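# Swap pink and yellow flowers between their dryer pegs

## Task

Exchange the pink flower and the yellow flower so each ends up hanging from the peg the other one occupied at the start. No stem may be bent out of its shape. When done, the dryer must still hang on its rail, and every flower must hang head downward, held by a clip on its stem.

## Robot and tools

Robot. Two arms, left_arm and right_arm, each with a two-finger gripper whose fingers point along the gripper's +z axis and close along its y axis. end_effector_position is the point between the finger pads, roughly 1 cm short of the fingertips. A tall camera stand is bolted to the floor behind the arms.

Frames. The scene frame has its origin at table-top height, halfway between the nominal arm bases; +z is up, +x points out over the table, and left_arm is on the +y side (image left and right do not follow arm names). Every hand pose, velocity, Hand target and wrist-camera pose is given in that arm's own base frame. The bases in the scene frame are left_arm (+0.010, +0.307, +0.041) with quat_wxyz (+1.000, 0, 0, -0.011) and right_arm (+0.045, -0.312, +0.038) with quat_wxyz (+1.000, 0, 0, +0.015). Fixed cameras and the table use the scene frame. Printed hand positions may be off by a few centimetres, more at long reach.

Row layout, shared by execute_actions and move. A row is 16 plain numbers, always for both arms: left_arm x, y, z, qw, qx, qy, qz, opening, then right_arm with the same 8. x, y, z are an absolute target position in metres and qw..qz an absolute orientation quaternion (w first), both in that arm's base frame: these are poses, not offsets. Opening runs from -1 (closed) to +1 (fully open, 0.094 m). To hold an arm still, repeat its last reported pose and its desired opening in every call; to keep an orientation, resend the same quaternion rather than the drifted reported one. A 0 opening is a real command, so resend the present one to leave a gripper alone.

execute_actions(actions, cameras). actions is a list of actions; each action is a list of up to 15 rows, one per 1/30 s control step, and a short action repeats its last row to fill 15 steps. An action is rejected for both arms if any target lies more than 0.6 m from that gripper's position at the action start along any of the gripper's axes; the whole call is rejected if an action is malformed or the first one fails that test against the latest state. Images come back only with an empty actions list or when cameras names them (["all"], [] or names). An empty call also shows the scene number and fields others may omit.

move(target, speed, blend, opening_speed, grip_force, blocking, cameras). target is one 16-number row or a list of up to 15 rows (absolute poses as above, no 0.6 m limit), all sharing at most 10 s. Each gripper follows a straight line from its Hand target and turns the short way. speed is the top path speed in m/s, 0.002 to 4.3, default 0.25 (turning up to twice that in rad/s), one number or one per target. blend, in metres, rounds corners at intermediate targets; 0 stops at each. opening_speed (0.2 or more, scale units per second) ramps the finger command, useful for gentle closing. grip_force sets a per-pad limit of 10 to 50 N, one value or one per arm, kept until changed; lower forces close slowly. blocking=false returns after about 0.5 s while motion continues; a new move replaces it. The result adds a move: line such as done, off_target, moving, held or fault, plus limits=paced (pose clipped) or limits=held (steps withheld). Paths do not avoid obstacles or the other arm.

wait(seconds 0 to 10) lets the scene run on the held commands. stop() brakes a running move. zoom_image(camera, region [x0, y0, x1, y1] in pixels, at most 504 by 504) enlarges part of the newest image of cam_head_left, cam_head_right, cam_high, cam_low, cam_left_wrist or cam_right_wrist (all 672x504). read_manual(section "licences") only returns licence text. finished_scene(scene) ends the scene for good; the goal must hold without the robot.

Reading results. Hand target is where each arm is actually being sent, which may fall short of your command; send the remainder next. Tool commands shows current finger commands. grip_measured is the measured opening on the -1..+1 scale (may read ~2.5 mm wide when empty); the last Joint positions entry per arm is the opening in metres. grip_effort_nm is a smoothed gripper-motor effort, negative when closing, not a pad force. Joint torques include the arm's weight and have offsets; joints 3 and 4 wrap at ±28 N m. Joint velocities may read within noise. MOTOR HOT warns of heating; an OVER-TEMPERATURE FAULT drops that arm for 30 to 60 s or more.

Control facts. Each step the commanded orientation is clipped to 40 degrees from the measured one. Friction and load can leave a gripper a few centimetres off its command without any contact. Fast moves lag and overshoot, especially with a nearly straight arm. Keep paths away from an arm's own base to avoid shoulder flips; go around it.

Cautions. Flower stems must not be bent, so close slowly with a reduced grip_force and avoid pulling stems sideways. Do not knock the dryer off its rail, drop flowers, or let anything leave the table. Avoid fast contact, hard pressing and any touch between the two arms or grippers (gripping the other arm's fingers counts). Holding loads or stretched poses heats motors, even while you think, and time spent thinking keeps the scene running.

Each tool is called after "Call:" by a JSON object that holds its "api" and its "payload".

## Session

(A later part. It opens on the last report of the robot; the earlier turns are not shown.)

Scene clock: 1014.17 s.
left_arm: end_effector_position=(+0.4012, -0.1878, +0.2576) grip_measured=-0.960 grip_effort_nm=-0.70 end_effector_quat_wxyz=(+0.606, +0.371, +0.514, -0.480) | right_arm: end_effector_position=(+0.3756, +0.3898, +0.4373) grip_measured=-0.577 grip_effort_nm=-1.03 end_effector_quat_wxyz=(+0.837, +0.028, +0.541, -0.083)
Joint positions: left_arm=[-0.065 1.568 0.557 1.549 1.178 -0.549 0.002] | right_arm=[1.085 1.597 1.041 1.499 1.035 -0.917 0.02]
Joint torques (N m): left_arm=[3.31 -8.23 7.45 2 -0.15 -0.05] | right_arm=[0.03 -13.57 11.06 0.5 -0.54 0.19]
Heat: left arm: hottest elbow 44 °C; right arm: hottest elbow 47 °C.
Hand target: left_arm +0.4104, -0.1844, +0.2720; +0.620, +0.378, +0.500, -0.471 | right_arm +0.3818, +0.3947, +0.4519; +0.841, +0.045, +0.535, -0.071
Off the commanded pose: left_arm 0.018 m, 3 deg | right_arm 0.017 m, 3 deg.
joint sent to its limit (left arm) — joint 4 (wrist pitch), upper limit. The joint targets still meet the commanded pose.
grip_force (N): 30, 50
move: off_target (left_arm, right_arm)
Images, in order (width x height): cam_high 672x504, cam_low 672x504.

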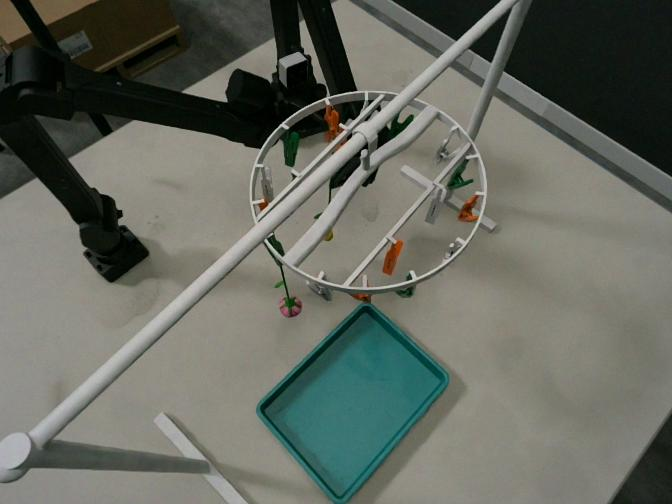

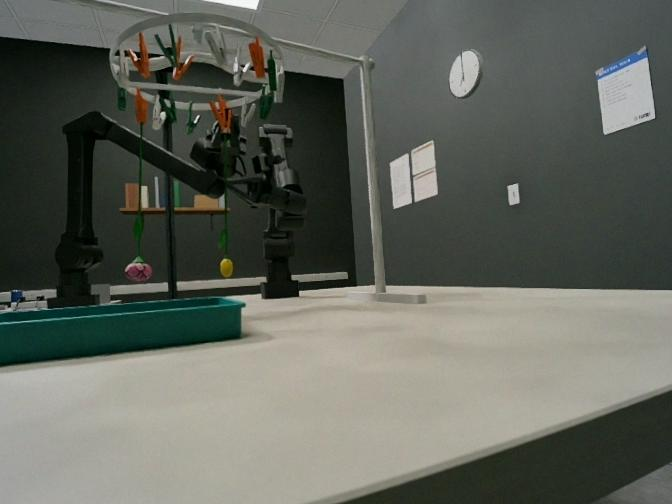

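Call:
{"api": "move", "payload": {"target": [[0.4122, -0.182, 0.276, 0.6231, 0.3769, 0.4912, -0.4781, -1.0, 0.3825, 0.3955, 0.4522, 0.8404, 0.0454, 0.5354, -0.0713, -0.7]], "speed": 0.07, "cameras": ["cam_low", "cam_left_wrist"]}}

Call:
{"api": "zoom_image", "payload": {"camera": "cam_low", "region": [200, 110, 250, 160]}}

Scene clock: 1025.17 s.
left_arm: end_effector_position=(+0.4032, -0.1857, +0.2593) grip_measured=-0.960 grip_effort_nm=-0.69 end_effector_quat_wxyz=(+0.605, +0.369, +0.515, -0.481) | right_arm: end_effector_position=(+0.3756, +0.3898, +0.4373) grip_measured=-0.577 grip_effort_nm=-1.03 end_effector_quat_wxyz=(+0.837, +0.028, +0.541, -0.083)
Joint positions: left_arm=[-0.059 1.568 0.564 1.549 1.183 -0.561 0.002] | right_arm=[1.085 1.597 1.041 1.499 1.035 -0.917 0.02]
Joint torques (N m): left_arm=[3.37 -8.76 7.49 2 -0.16 -0.08] | right_arm=[0.21 -13.68 11.02 0.46 -0.53 0.19]
Heat: left arm: hottest elbow 45 °C; right arm: hottest elbow 47 °C.
Hand target: left_arm +0.4115, -0.1821, +0.2761; +0.620, +0.378, +0.500, -0.471 | right_arm +0.3818, +0.3947, +0.4519; +0.841, +0.045, +0.535, -0.071
Off the commanded pose: left_arm 0.019 m, 4 deg | right_arm 0.017 m, 3 deg.
joint sent to its limit (left arm) — joint 4 (wrist pitch), upper limit. The joint targets still meet the commanded pose.
grip_force (N): 30, 50
move: off_target (left_arm, right_arm)
camera_calibration:
cam_left_wrist: T_world_to_cam=[[-0.961702, -0.271591, 0.03697, 0.327698], [-0.0984623, 0.216435, -0.971319, 0.369613], [0.2558, -0.93776, -0.234887, -0.124056], [0, 0, 0, 1]] pos_world=[0.383274, -0.107332, 0.317758]
Images, in order (width x height): cam_low 672x504, cam_left_wrist 672x504.

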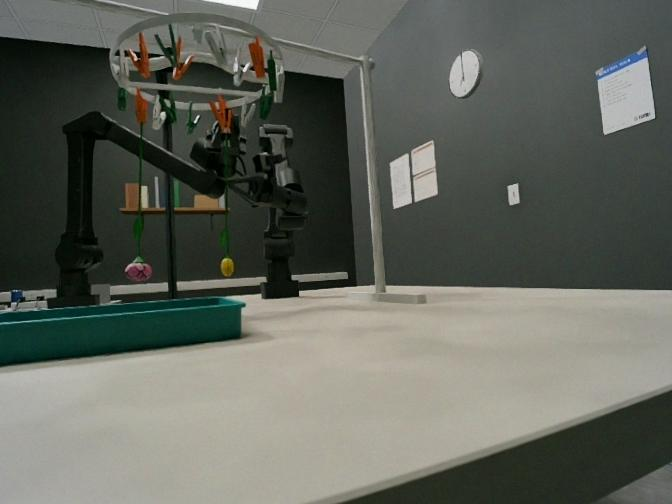

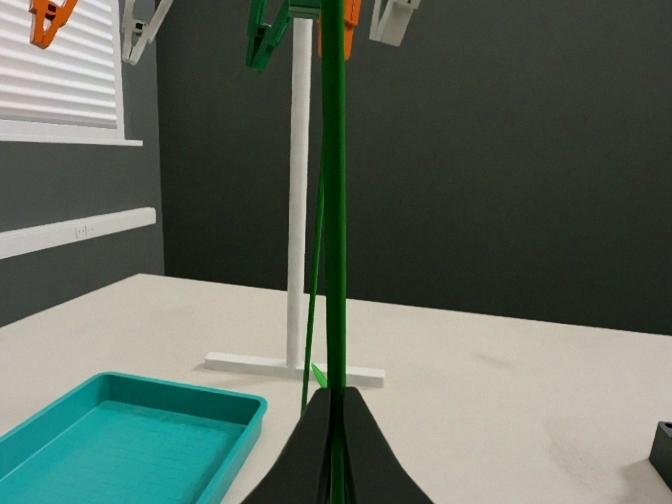

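Scaled by 10.080 from the camera's 672x504 image, which has a finer 960x720 frame.

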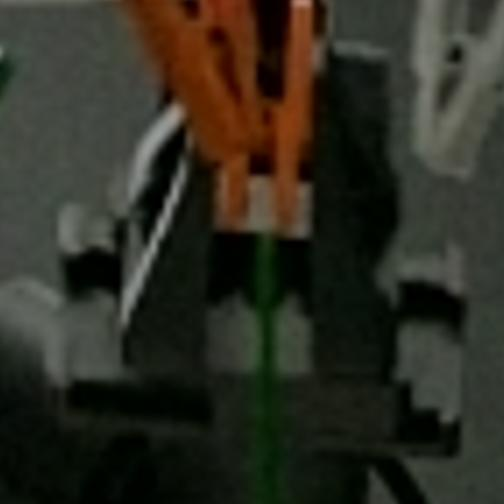

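Call:
{"api": "move", "payload": {"target": [[0.4122, -0.182, 0.276, 0.635, 0.3892, 0.4815, -0.4621, -1.0, 0.3825, 0.3955, 0.4522, 0.8404, 0.0454, 0.5354, -0.0713, -0.7]], "speed": 0.07, "cameras": ["cam_low", "cam_high", "cam_left_wrist"]}}

Call:
{"api": "zoom_image", "payload": {"camera": "cam_low", "region": [200, 110, 250, 160]}}

Call:
{"api": "zoom_image", "payload": {"camera": "cam_high", "region": [300, 100, 370, 240]}}

Scene clock: 1052.70 s.
left_arm: end_effector_position=(+0.4032, -0.1857, +0.2593) grip_measured=-0.960 grip_effort_nm=-0.69 end_effector_quat_wxyz=(+0.612, +0.376, +0.510, -0.473) | right_arm: end_effector_position=(+0.3756, +0.3898, +0.4373) grip_measured=-0.577 grip_effort_nm=-1.03 end_effector_quat_wxyz=(+0.837, +0.028, +0.541, -0.083)
Joint positions: left_arm=[-0.059 1.568 0.564 1.549 1.183 -0.533 0.002] | right_arm=[1.085 1.597 1.041 1.499 1.035 -0.917 0.02]
Joint torques (N m): left_arm=[3.31 -8.7 7.46 1.99 -0.18 0.18] | right_arm=[-0.09 -13.68 10.99 0.5 -0.52 0.18]
Heat: left arm: hottest elbow 45 °C; right arm: hottest elbow 48 °C.
Hand target: left_arm +0.4116, -0.1820, +0.2760; +0.632, +0.390, +0.490, -0.456 | right_arm +0.3818, +0.3947, +0.4519; +0.841, +0.045, +0.535, -0.071
Off the commanded pose: left_arm 0.019 m, 5 deg | right_arm 0.017 m, 3 deg.
joint sent to its limit (left arm) — joint 4 (wrist pitch), upper limit. The joint targets still meet the commanded pose.
grip_force (N): 30, 50
move: off_target (left_arm, right_arm)
camera_calibration:
cam_left_wrist: T_world_to_cam=[[-0.960804, -0.277074, 0.00926866, 0.333507], [-0.073781, 0.223335, -0.971945, 0.361033], [0.267231, -0.934533, -0.235024, -0.127991], [0, 0, 0, 1]] pos_world=[0.381275, -0.107837, 0.317732]
Images, in order (width x height): cam_high 672x504, cam_low 672x504, cam_left_wrist 672x504.

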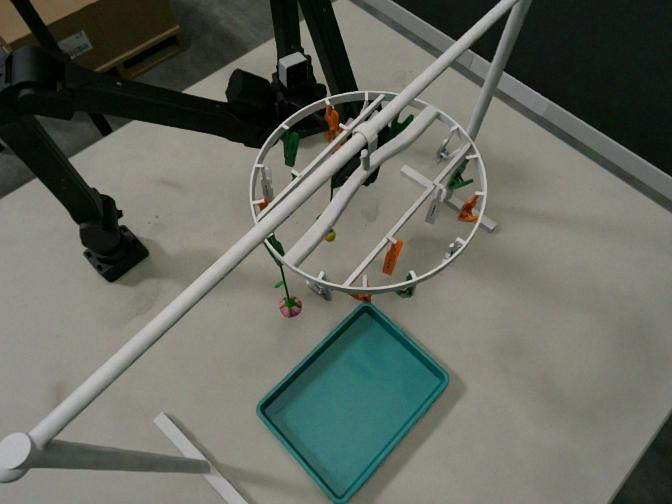

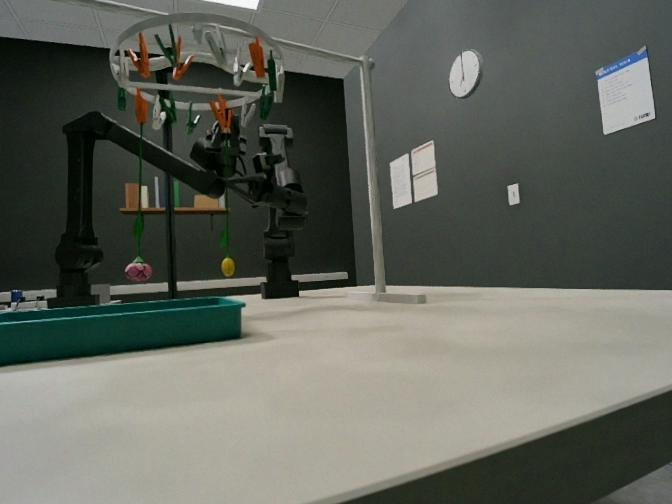

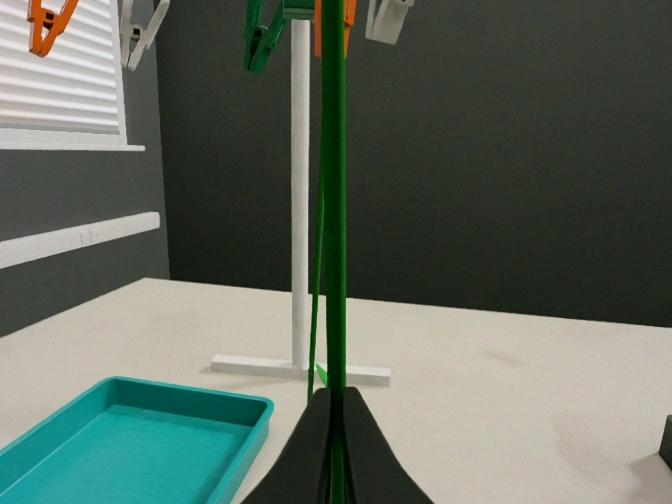

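Scaled by 10.080 from the camera's 672x504 image, which has a finer 960x720 frame.

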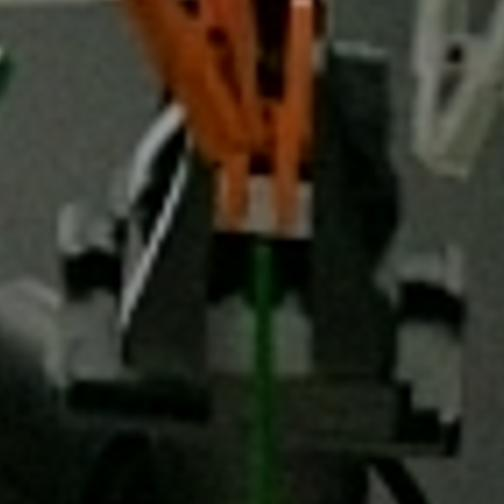

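Scaled by 3.600 from the camera's 672x504 image, which has a finer 960x720 frame.

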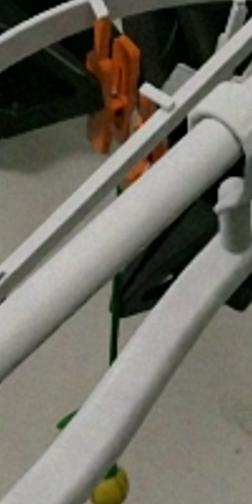

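Call:
{"api": "move", "payload": {"target": [[0.4131, -0.18, 0.276, 0.6488, 0.4037, 0.4694, -0.4426, -1.0, 0.3825, 0.3955, 0.4522, 0.8404, 0.0454, 0.5354, -0.0713, -0.7]], "speed": 0.07, "cameras": ["cam_low", "cam_high", "cam_left_wrist"]}}

Call:
{"api": "zoom_image", "payload": {"camera": "cam_low", "region": [200, 110, 250, 160]}}

Call:
{"api": "zoom_image", "payload": {"camera": "cam_high", "region": [300, 100, 370, 240]}}

Scene clock: 1073.60 s.
left_arm: end_effector_position=(+0.4036, -0.1838, +0.2590) grip_measured=-0.960 grip_effort_nm=-0.69 end_effector_quat_wxyz=(+0.625, +0.391, +0.500, -0.454) | right_arm: end_effector_position=(+0.3756, +0.3898, +0.4373) grip_measured=-0.577 grip_effort_nm=-1.03 end_effector_quat_wxyz=(+0.837, +0.028, +0.541, -0.083)
Joint positions: left_arm=[-0.054 1.568 0.564 1.549 1.187 -0.475 0.002] | right_arm=[1.085 1.597 1.041 1.499 1.035 -0.917 0.02]
Joint torques (N m): left_arm=[3.25 -8.7 7.6 1.99 -0.16 0.18] | right_arm=[0.03 -13.74 11.03 0.53 -0.53 0.21]
Heat: left arm: hottest elbow 45 °C; right arm: hottest elbow 49 °C.
Hand target: left_arm +0.4124, -0.1801, +0.2760; +0.645, +0.405, +0.479, -0.436 | right_arm +0.3818, +0.3947, +0.4519; +0.841, +0.045, +0.535, -0.071
Off the commanded pose: left_arm 0.020 m, 5 deg | right_arm 0.017 m, 3 deg.
joint sent to its limit (left arm) — joint 4 (wrist pitch), upper limit. The joint targets still meet the commanded pose.
grip_force (N): 30, 50
move: off_target (left_arm, right_arm)
camera_calibration:
cam_left_wrist: T_world_to_cam=[[-0.956016, -0.289251, -0.048664, 0.345206], [-0.023215, 0.240007, -0.970494, 0.342615], [0.292396, -0.926677, -0.236165, -0.13475], [0, 0, 0, 1]] pos_world=[0.377376, -0.107249, 0.317482]
Images, in order (width x height): cam_high 672x504, cam_low 672x504, cam_left_wrist 672x504.

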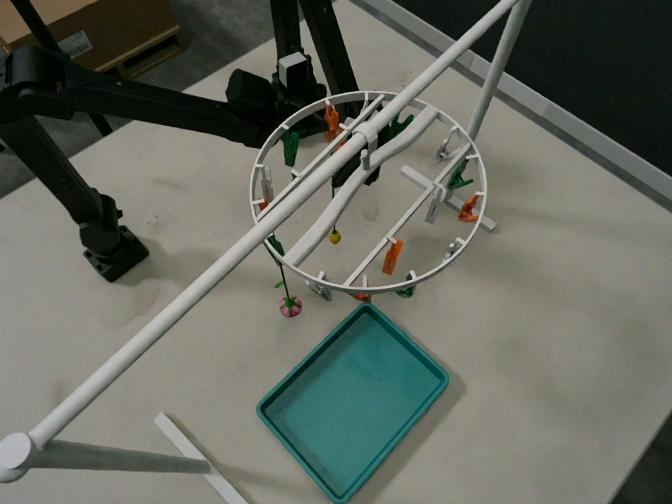

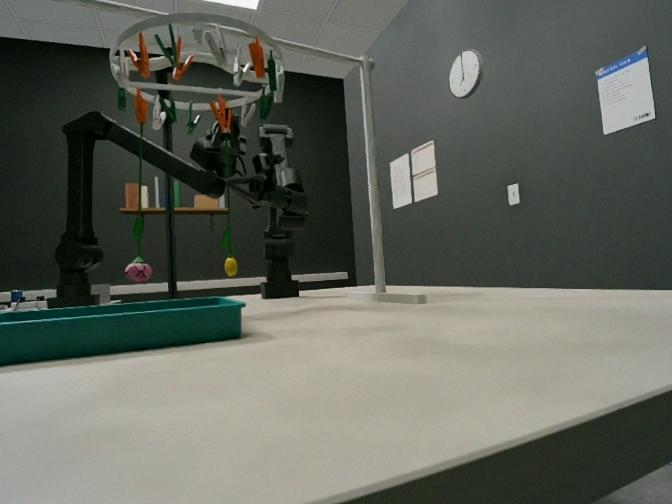

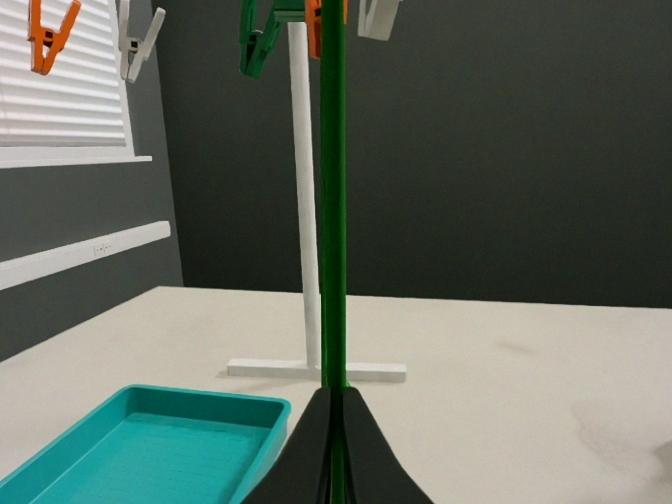

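Scaled by 10.080 from the camera's 672x504 image, which has a finer 960x720 frame.

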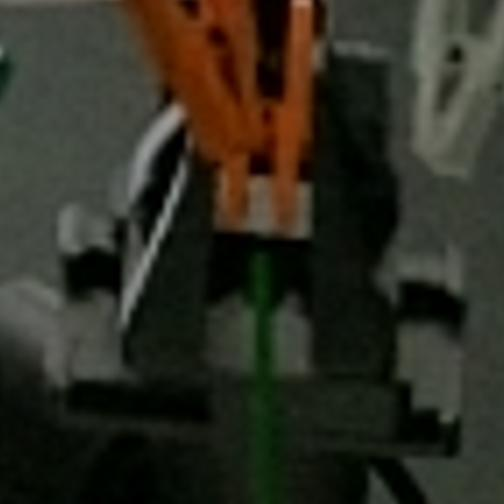

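Scaled by 3.600 from the camera's 672x504 image, which has a finer 960x720 frame.

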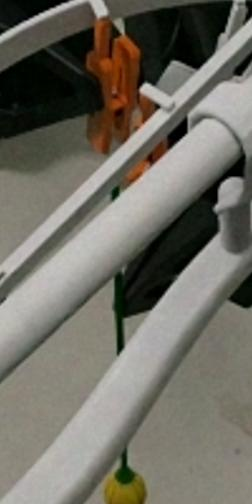

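Call:
{"api": "move", "payload": {"target": [[0.4131, -0.18, 0.286, 0.6488, 0.4037, 0.4694, -0.4426, -1.0, 0.3825, 0.3955, 0.4522, 0.8404, 0.0454, 0.5354, -0.0713, -0.7]], "speed": 0.05, "cameras": ["cam_low", "cam_high"]}}

Call:
{"api": "zoom_image", "payload": {"camera": "cam_low", "region": [200, 110, 250, 160]}}

Scene clock: 1081.17 s.
left_arm: end_effector_position=(+0.4055, -0.1839, +0.2647) grip_measured=-0.960 grip_effort_nm=-0.69 end_effector_quat_wxyz=(+0.629, +0.394, +0.495, -0.451) | right_arm: end_effector_position=(+0.3756, +0.3898, +0.4373) grip_measured=-0.577 grip_effort_nm=-1.03 end_effector_quat_wxyz=(+0.837, +0.028, +0.541, -0.083)
Joint positions: left_arm=[-0.054 1.562 0.574 1.549 1.187 -0.477 0.002] | right_arm=[1.085 1.597 1.041 1.499 1.035 -0.917 0.02]
Joint torques (N m): left_arm=[3.25 -9.58 7.62 1.98 -0.19 -0.09] | right_arm=[-0.03 -13.63 10.99 0.54 -0.53 0.19]
Heat: left arm: hottest elbow 45 °C; right arm: hottest elbow 49 °C.
Hand target: left_arm +0.4122, -0.1802, +0.2860; +0.647, +0.405, +0.475, -0.438 | right_arm +0.3818, +0.3947, +0.4519; +0.841, +0.045, +0.535, -0.071
Off the commanded pose: left_arm 0.023 m, 4 deg | right_arm 0.017 m, 3 deg.
joint sent to its limit (left arm) — joint 4 (wrist pitch), upper limit. The joint targets still meet the commanded pose.
grip_force (N): 30, 50
move: off_target (left_arm, right_arm)
Images, in order (width x height): cam_high 672x504, cam_low 672x504.

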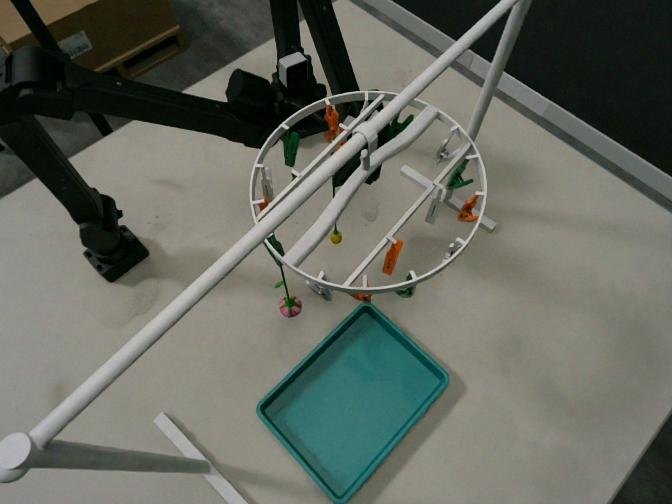

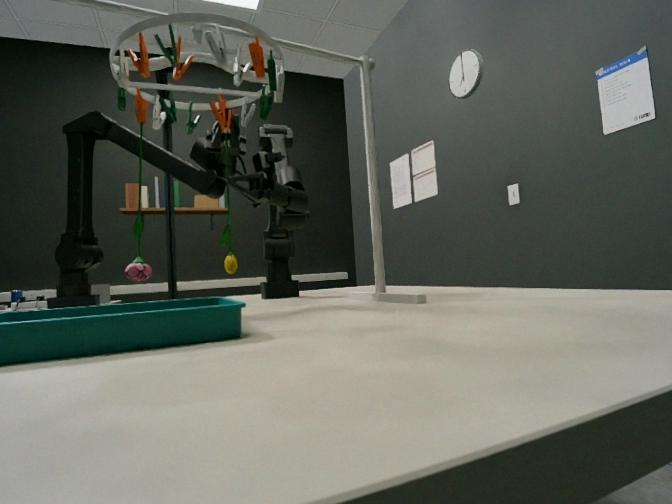

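Scaled by 10.080 from the camera's 672x504 image, which has a finer 960x720 frame.

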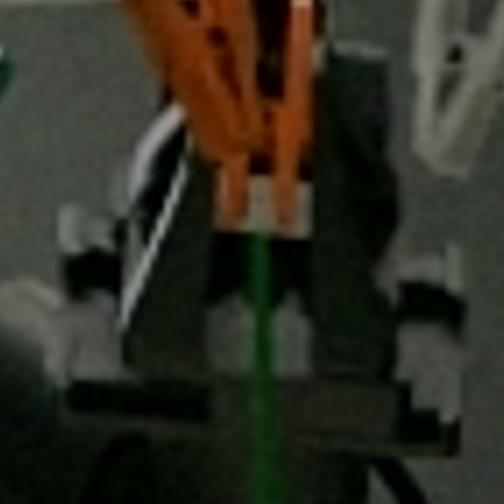

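Call:
{"api": "move", "payload": {"target": [[0.4113, -0.1791, 0.294, 0.6488, 0.4037, 0.4694, -0.4426, -1.0, 0.3825, 0.3955, 0.4522, 0.8404, 0.0454, 0.5354, -0.0713, -0.7]], "speed": 0.05, "cameras": ["cam_low", "cam_high"]}}

Call:
{"api": "zoom_image", "payload": {"camera": "cam_low", "region": [200, 110, 250, 160]}}

Scene clock: 1084.23 s.
left_arm: end_effector_position=(+0.4041, -0.1831, +0.2722) grip_measured=-0.960 grip_effort_nm=-0.69 end_effector_quat_wxyz=(+0.630, +0.393, +0.493, -0.453) | right_arm: end_effector_position=(+0.3756, +0.3898, +0.4373) grip_measured=-0.577 grip_effort_nm=-1.03 end_effector_quat_wxyz=(+0.837, +0.028, +0.541, -0.083)
Joint positions: left_arm=[-0.052 1.545 0.577 1.549 1.188 -0.496 0.002] | right_arm=[1.085 1.597 1.041 1.499 1.035 -0.917 0.02]
Joint torques (N m): left_arm=[3.31 -9.41 7.79 1.94 -0.18 -0.08] | right_arm=[0.21 -13.57 11.02 0.53 -0.53 0.19]
Heat: left arm: hottest elbow 46 °C; right arm: hottest elbow 49 °C.
Hand target: left_arm +0.4104, -0.1792, +0.2939; +0.648, +0.404, +0.473, -0.440 | right_arm +0.3818, +0.3947, +0.4519; +0.841, +0.045, +0.535, -0.071
Off the commanded pose: left_arm 0.023 m, 4 deg | right_arm 0.017 m, 3 deg.
joint sent to its limit (left arm) — joint 4 (wrist pitch), upper limit. The joint targets still meet the commanded pose.
grip_force (N): 30, 50
move: off_target (left_arm, right_arm)
Images, in order (width x height): cam_high 672x504, cam_low 672x504.

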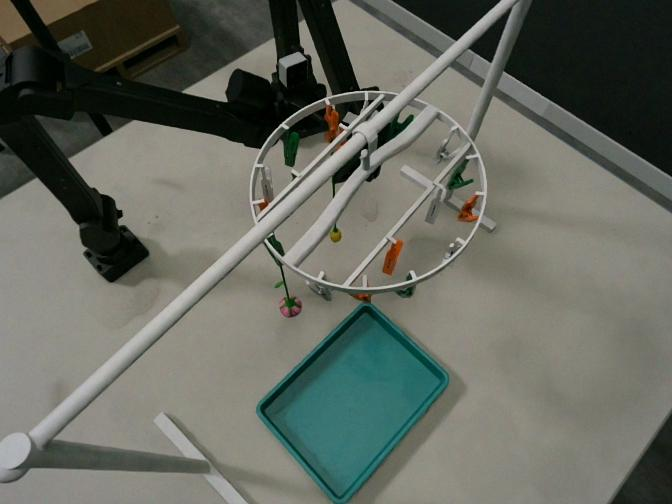

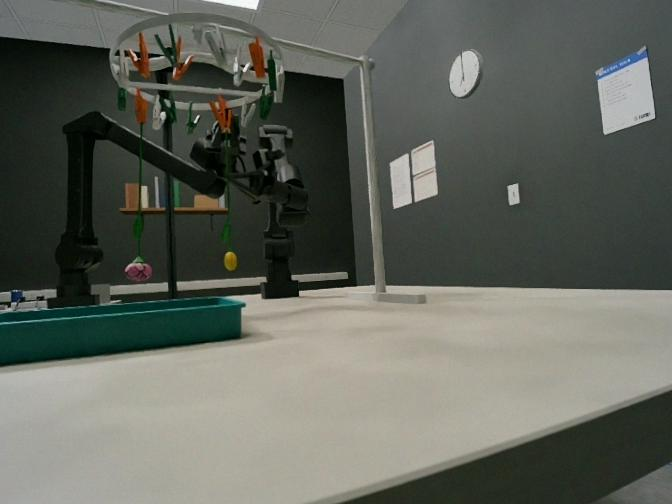

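Scaled by 10.080 from the camera's 672x504 image, which has a finer 960x720 frame.

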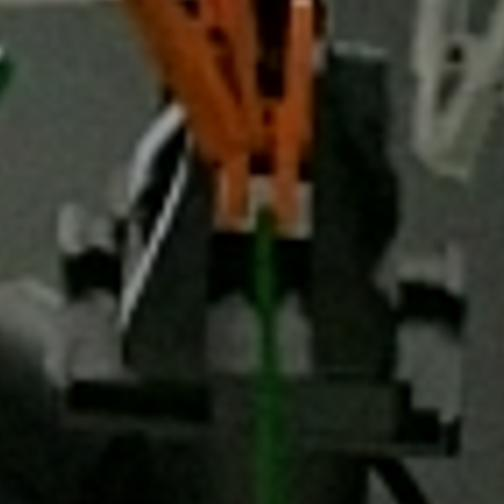

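Call:
{"api": "zoom_image", "payload": {"camera": "cam_high", "region": [310, 95, 360, 165]}}

Call:
{"api": "zoom_image", "payload": {"camera": "cam_low", "region": [210, 110, 240, 140]}}

Scaled by 7.200 from the camera's 672x504 image, which has a finer 960x720 frame.

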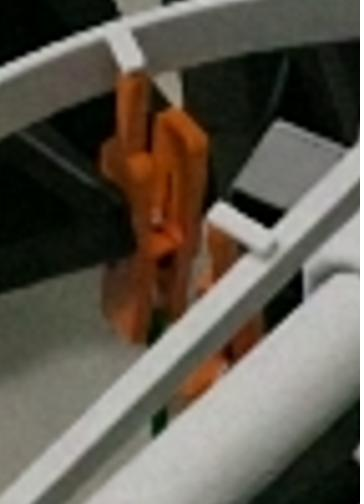

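Scaled by 16.800 from the camera's 672x504 image, which has a finer 960x720 frame.

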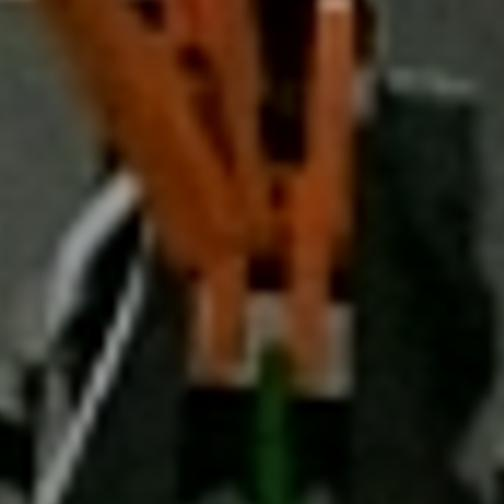

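Call:
{"api": "move", "payload": {"target": [[0.4108, -0.1791, 0.302, 0.6488, 0.4037, 0.4694, -0.4426, -1.0, 0.3825, 0.3955, 0.4522, 0.8404, 0.0454, 0.5354, -0.0713, -0.7]], "speed": 0.05, "cameras": ["cam_low", "cam_high", "cam_right_wrist"]}}

Call:
{"api": "zoom_image", "payload": {"camera": "cam_low", "region": [210, 110, 240, 140]}}

Call:
{"api": "zoom_image", "payload": {"camera": "cam_high", "region": [310, 95, 360, 165]}}

Scene clock: 1097.90 s.
left_arm: end_effector_position=(+0.4036, -0.1831, +0.2798) grip_measured=-0.960 grip_effort_nm=-0.69 end_effector_quat_wxyz=(+0.631, +0.393, +0.490, -0.456) | right_arm: end_effector_position=(+0.3756, +0.3898, +0.4373) grip_measured=-0.577 grip_effort_nm=-1.03 end_effector_quat_wxyz=(+0.837, +0.028, +0.541, -0.083)
Joint positions: left_arm=[-0.052 1.532 0.583 1.549 1.188 -0.515 0.002] | right_arm=[1.085 1.597 1.041 1.499 1.035 -0.917 0.02]
Joint torques (N m): left_arm=[3.37 -9.35 7.95 1.94 -0.21 -0.09] | right_arm=[0.15 -13.74 10.95 0.5 -0.53 0.2]
Heat: left arm: hottest elbow 46 °C; right arm: hottest elbow 49 °C.
Hand target: left_arm +0.4098, -0.1791, +0.3017; +0.649, +0.404, +0.470, -0.442 | right_arm +0.3818, +0.3947, +0.4519; +0.841, +0.045, +0.535, -0.071
Off the commanded pose: left_arm 0.024 m, 4 deg | right_arm 0.017 m, 3 deg.
joint sent to its limit (left arm) — joint 4 (wrist pitch), upper limit. The joint targets still meet the commanded pose.
grip_force (N): 30, 50
move: off_target (left_arm, right_arm)
camera_calibration:
cam_right_wrist: T_world_to_cam=[[-0.167405, -0.984434, 0.0535292, 0.422126], [-0.0109581, -0.0524341, -0.998564, 0.501534], [0.985827, -0.167751, -0.00200986, -0.215212], [0, 0, 0, 1]] pos_world=[0.288323, 0.405751, 0.477786]
Images, in order (width x height): cam_high 672x504, cam_low 672x504, cam_right_wrist 672x504.

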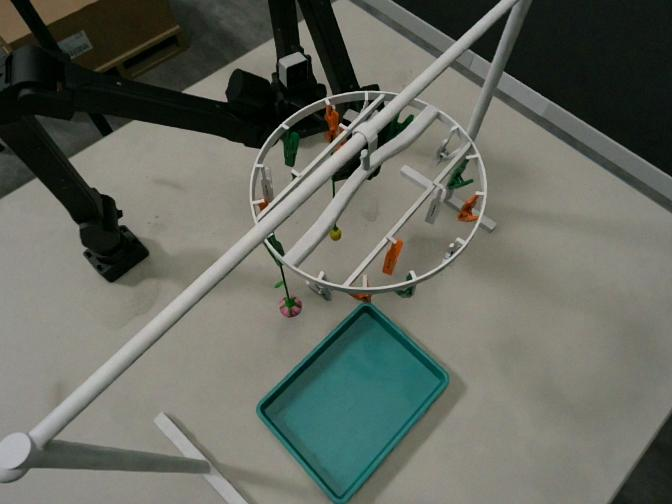

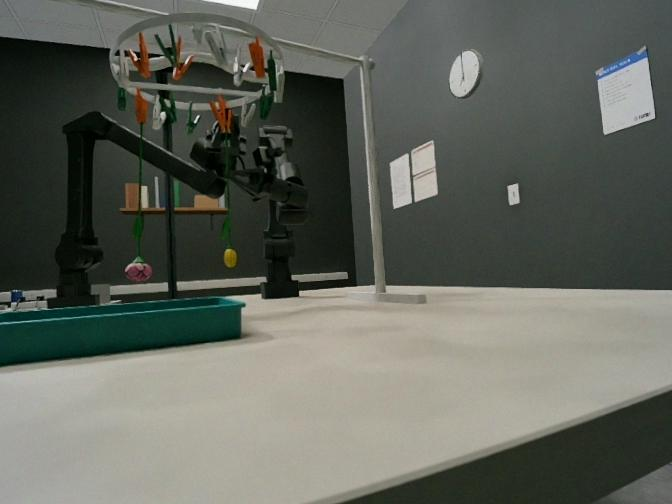

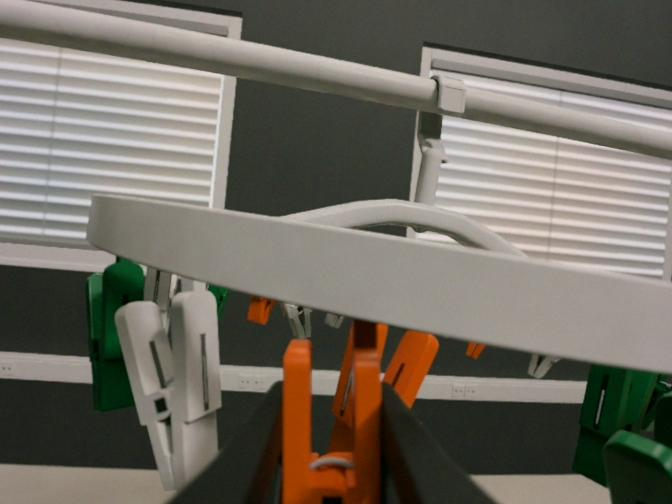

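Scaled by 16.800 from the camera's 672x504 image, which has a finer 960x720 frame.

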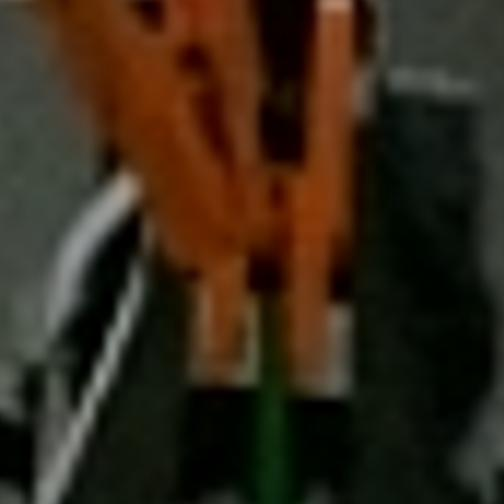

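Scaled by 7.200 from the camera's 672x504 image, which has a finer 960x720 frame.

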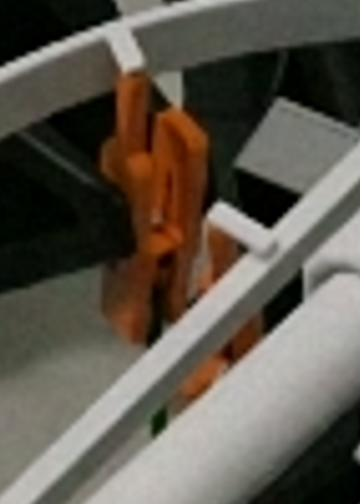

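Call:
{"api": "move", "payload": {"target": [[0.4108, -0.1791, 0.302, 0.6488, 0.4037, 0.4694, -0.4426, -1.0, 0.3825, 0.3955, 0.4522, 0.8404, 0.0454, 0.5354, -0.0713, -0.1]], "speed": 0.05, "opening_speed": 0.4, "cameras": ["cam_low", "cam_high", "cam_right_wrist", "cam_left_wrist"]}}

Call:
{"api": "zoom_image", "payload": {"camera": "cam_low", "region": [200, 100, 250, 150]}}

Call:
{"api": "zoom_image", "payload": {"camera": "cam_right_wrist", "region": [220, 300, 460, 504]}}

Call:
{"api": "zoom_image", "payload": {"camera": "cam_high", "region": [310, 95, 360, 165]}}

Scene clock: 1104.47 s.
left_arm: end_effector_position=(+0.4035, -0.1829, +0.2801) grip_measured=-0.960 grip_effort_nm=-0.69 end_effector_quat_wxyz=(+0.631, +0.393, +0.490, -0.456) | right_arm: end_effector_position=(+0.3757, +0.3899, +0.4373) grip_measured=-0.102 grip_effort_nm=0.07 end_effector_quat_wxyz=(+0.837, +0.028, +0.541, -0.083)
Joint positions: left_arm=[-0.052 1.531 0.583 1.55 1.188 -0.517 0.002] | right_arm=[1.085 1.597 1.041 1.499 1.035 -0.916 0.042]
Joint torques (N m): left_arm=[3.37 -9.35 7.95 1.88 -0.21 -0.07] | right_arm=[0.15 -13.45 10.99 0.55 -0.53 0.17]
Heat: left arm: hottest elbow 47 °C; right arm: hottest elbow 50 °C.
Hand target: left_arm +0.4099, -0.1791, +0.3016; +0.648, +0.404, +0.470, -0.442 | right_arm +0.3818, +0.3947, +0.4519; +0.840, +0.045, +0.535, -0.071
Off the commanded pose: left_arm 0.023 m, 4 deg | right_arm 0.017 m, 2 deg.
joint sent to its limit (left arm) — joint 4 (wrist pitch), upper limit. The joint targets still meet the commanded pose.
grip_force (N): 30, 50
move: off_target (left_arm, right_arm)
camera_calibration:
cam_left_wrist: T_world_to_cam=[[-0.956956, -0.283474, -0.0622704, 0.351673], [-0.00378264, 0.226717, -0.973953, 0.353587], [0.290208, -0.931795, -0.21803, -0.134119], [0, 0, 0, 1]] pos_world=[0.376795, -0.105445, 0.337034]
cam_right_wrist: T_world_to_cam=[[-0.166907, -0.984556, 0.0528393, 0.422362], [-0.0109055, -0.0517443, -0.998601, 0.501256], [0.985912, -0.167249, -0.00210061, -0.215397], [0, 0, 0, 1]] pos_world=[0.288324, 0.405751, 0.477785]
Images, in order (width x height): cam_high 672x504, cam_low 672x504, cam_left_wrist 672x504, cam_right_wrist 672x504.

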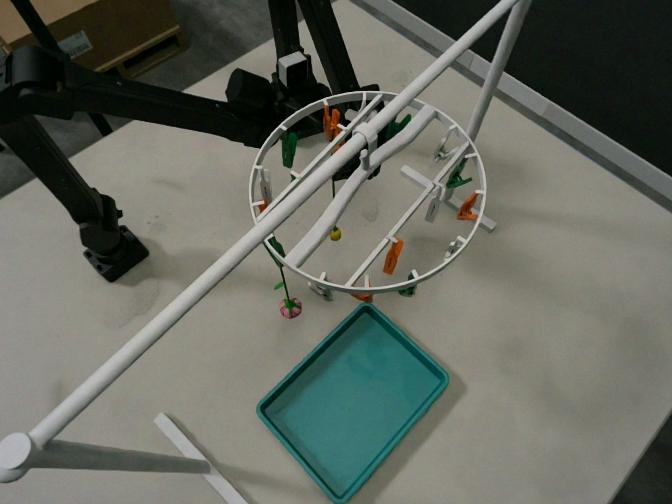

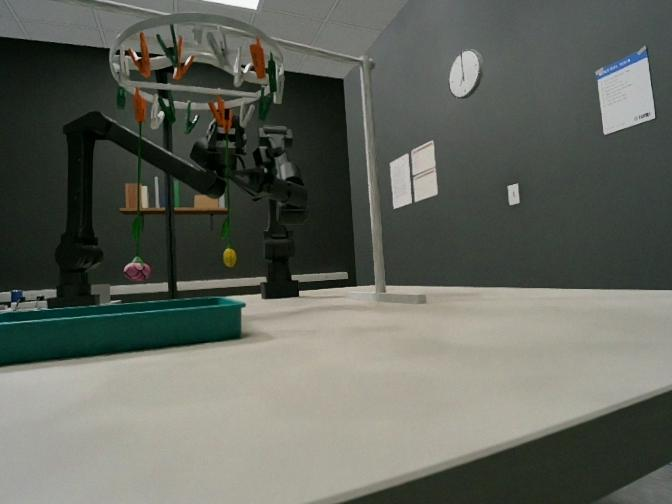

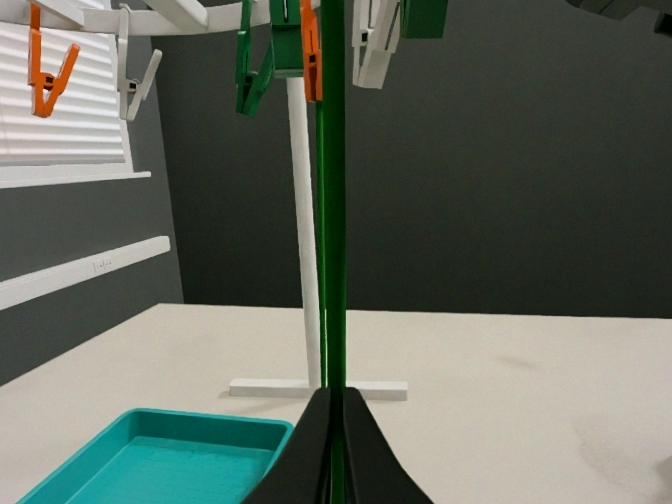

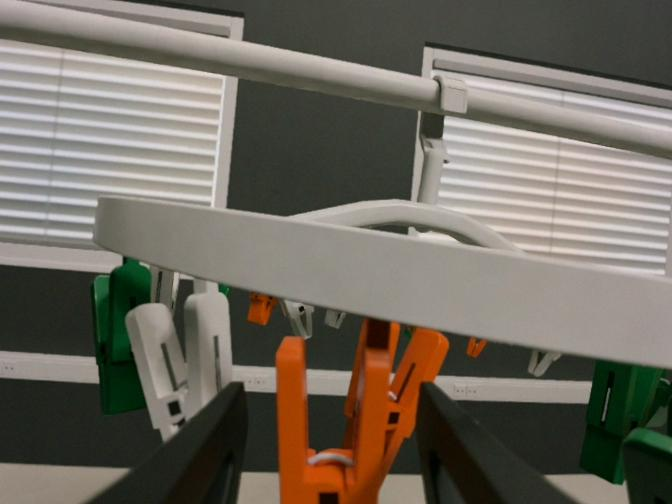

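Scaled by 10.080 from the camera's 672x504 image, which has a finer 960x720 frame.

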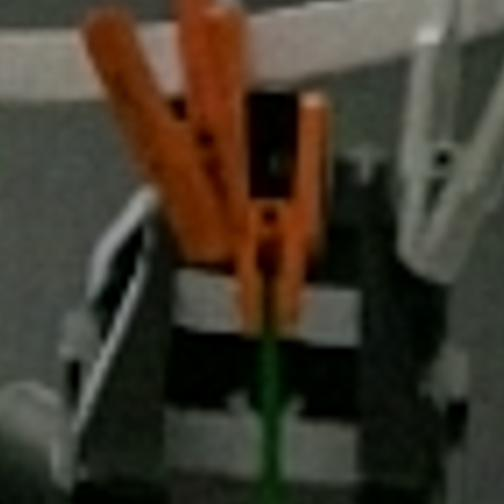

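Scaled by 2.100 from the camera's 672x504 image, which has a finer 960x720 frame.

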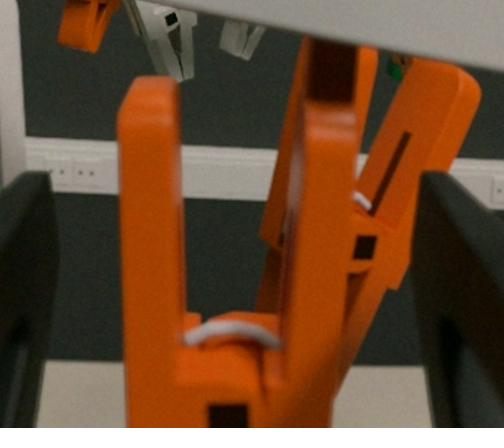

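Scaled by 7.200 from the camera's 672x504 image, which has a finer 960x720 frame.

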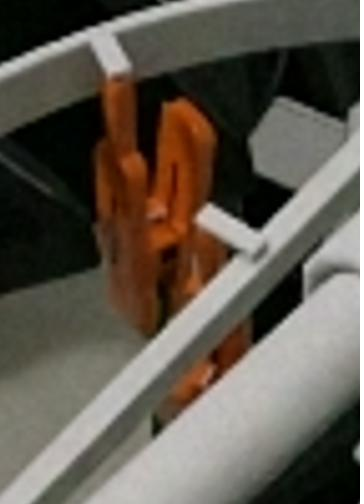

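Call:
{"api": "move", "payload": {"target": [[0.4108, -0.1791, 0.302, 0.6488, 0.4037, 0.4694, -0.4426, -1.0, 0.296, 0.413, 0.4, 0.8404, 0.0454, 0.5354, -0.0713, -0.1], [0.4108, -0.1791, 0.302, 0.6488, 0.4037, 0.4694, -0.4426, -0.4, 0.296, 0.413, 0.4, 0.8404, 0.0454, 0.5354, -0.0713, -0.1]], "speed": [0.12, 0.05], "opening_speed": 0.4, "cameras": ["cam_low", "cam_high", "cam_right_wrist", "cam_left_wrist"]}}

Call:
{"api": "zoom_image", "payload": {"camera": "cam_low", "region": [180, 70, 280, 290]}}

Scene clock: 1113.53 s.
left_arm: end_effector_position=(+0.4035, -0.1829, +0.2802) grip_measured=-0.402 grip_effort_nm=0.05 end_effector_quat_wxyz=(+0.631, +0.393, +0.489, -0.456) | right_arm: end_effector_position=(+0.3006, +0.4153, +0.4017) grip_measured=-0.101 grip_effort_nm=0.08 end_effector_quat_wxyz=(+0.816, +0.002, +0.577, -0.037)
Joint positions: left_arm=[-0.052 1.531 0.583 1.55 1.188 -0.517 0.028] | right_arm=[1.259 1.577 0.947 1.57 1.143 -0.937 0.042]
Joint torques (N m): left_arm=[3.31 -9.35 7.95 1.88 -0.21 -0.07] | right_arm=[1.26 -14.27 6.06 1.18 -0.42 -0.07]
Heat: left arm: hottest elbow 48 °C; right arm: hottest elbow 49 °C.
Hand target: left_arm +0.4098, -0.1791, +0.3018; +0.649, +0.404, +0.470, -0.442 | right_arm +0.2965, +0.4130, +0.4003; +0.816, -0.001, +0.577, -0.037
Off the commanded pose: left_arm 0.023 m, 4 deg | right_arm 0.005 m, 8 deg.
joint sent to its limit (left arm) — joint 4 (wrist pitch), upper limit. The joint targets still meet the commanded pose.
joint sent to its limit (right arm) — joint 4 (wrist pitch), upper limit. The joint targets are off in orientation, not in position.
grip_force (N): 30, 50
move: off_target (left_arm, right_arm); target 2's new opening was sent with left_arm's hand 0.023 m and 4 deg from that target
camera_calibration:
cam_left_wrist: T_world_to_cam=[[-0.956927, -0.283492, -0.0626382, 0.351694], [-0.00341493, 0.226724, -0.973953, 0.353546], [0.290309, -0.931788, -0.217927, -0.13414], [0, 0, 0, 1]] pos_world=[0.376695, -0.105445, 0.337134]
cam_right_wrist: T_world_to_cam=[[-0.0605635, -0.996872, 0.0507736, 0.410723], [-0.0894135, -0.0452444, -0.994966, 0.485643], [0.994152, -0.0647985, -0.0863936, -0.14835], [0, 0, 0, 1]] pos_world=[0.21578, 0.421799, 0.449529]
Images, in order (width x height): cam_high 672x504, cam_low 672x504, cam_left_wrist 672x504, cam_right_wrist 672x504.

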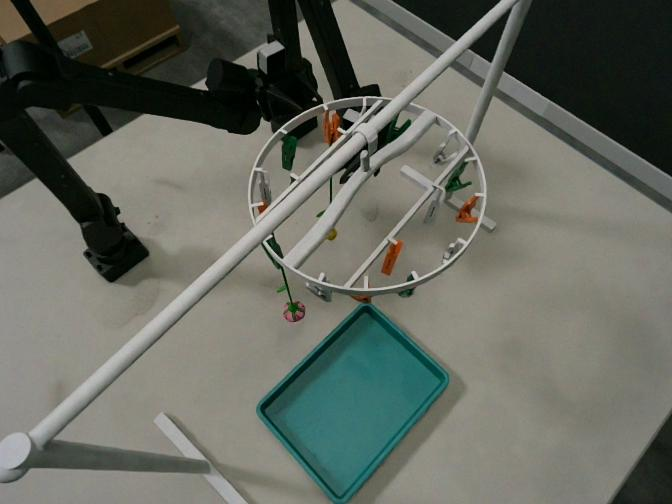

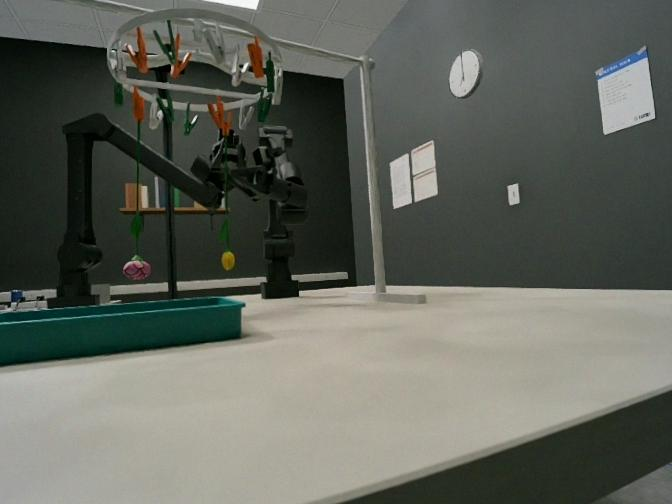

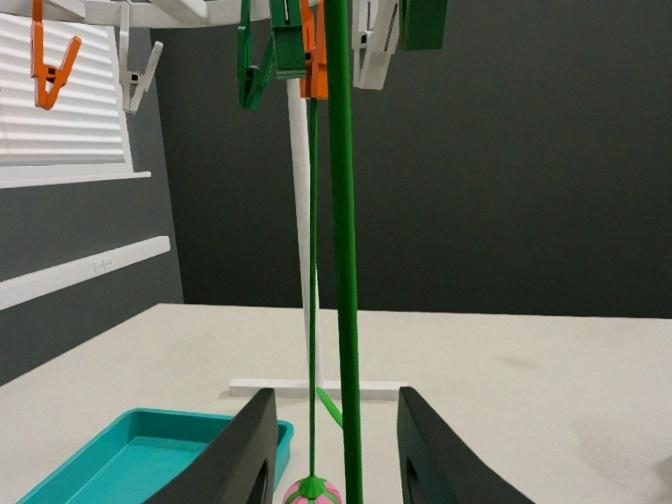

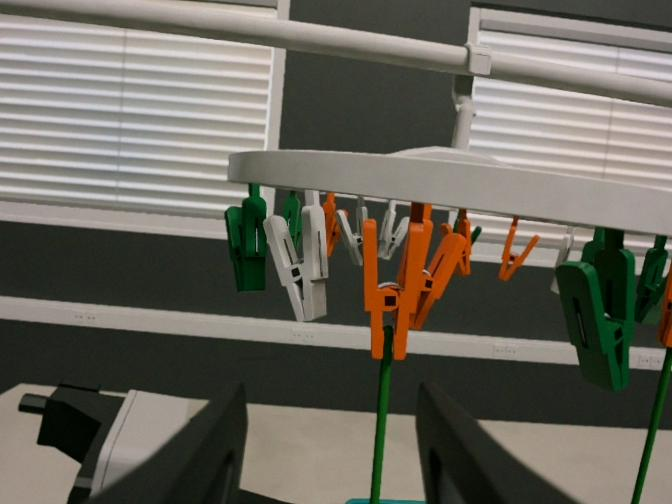

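Scaled by 2.291 from the camera's 672x504 image, which has a finer 960x720 frame.

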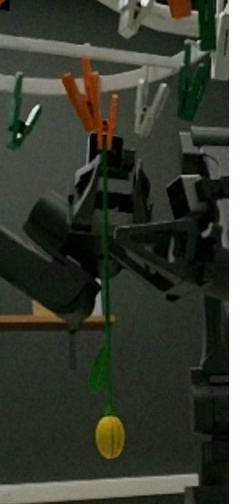

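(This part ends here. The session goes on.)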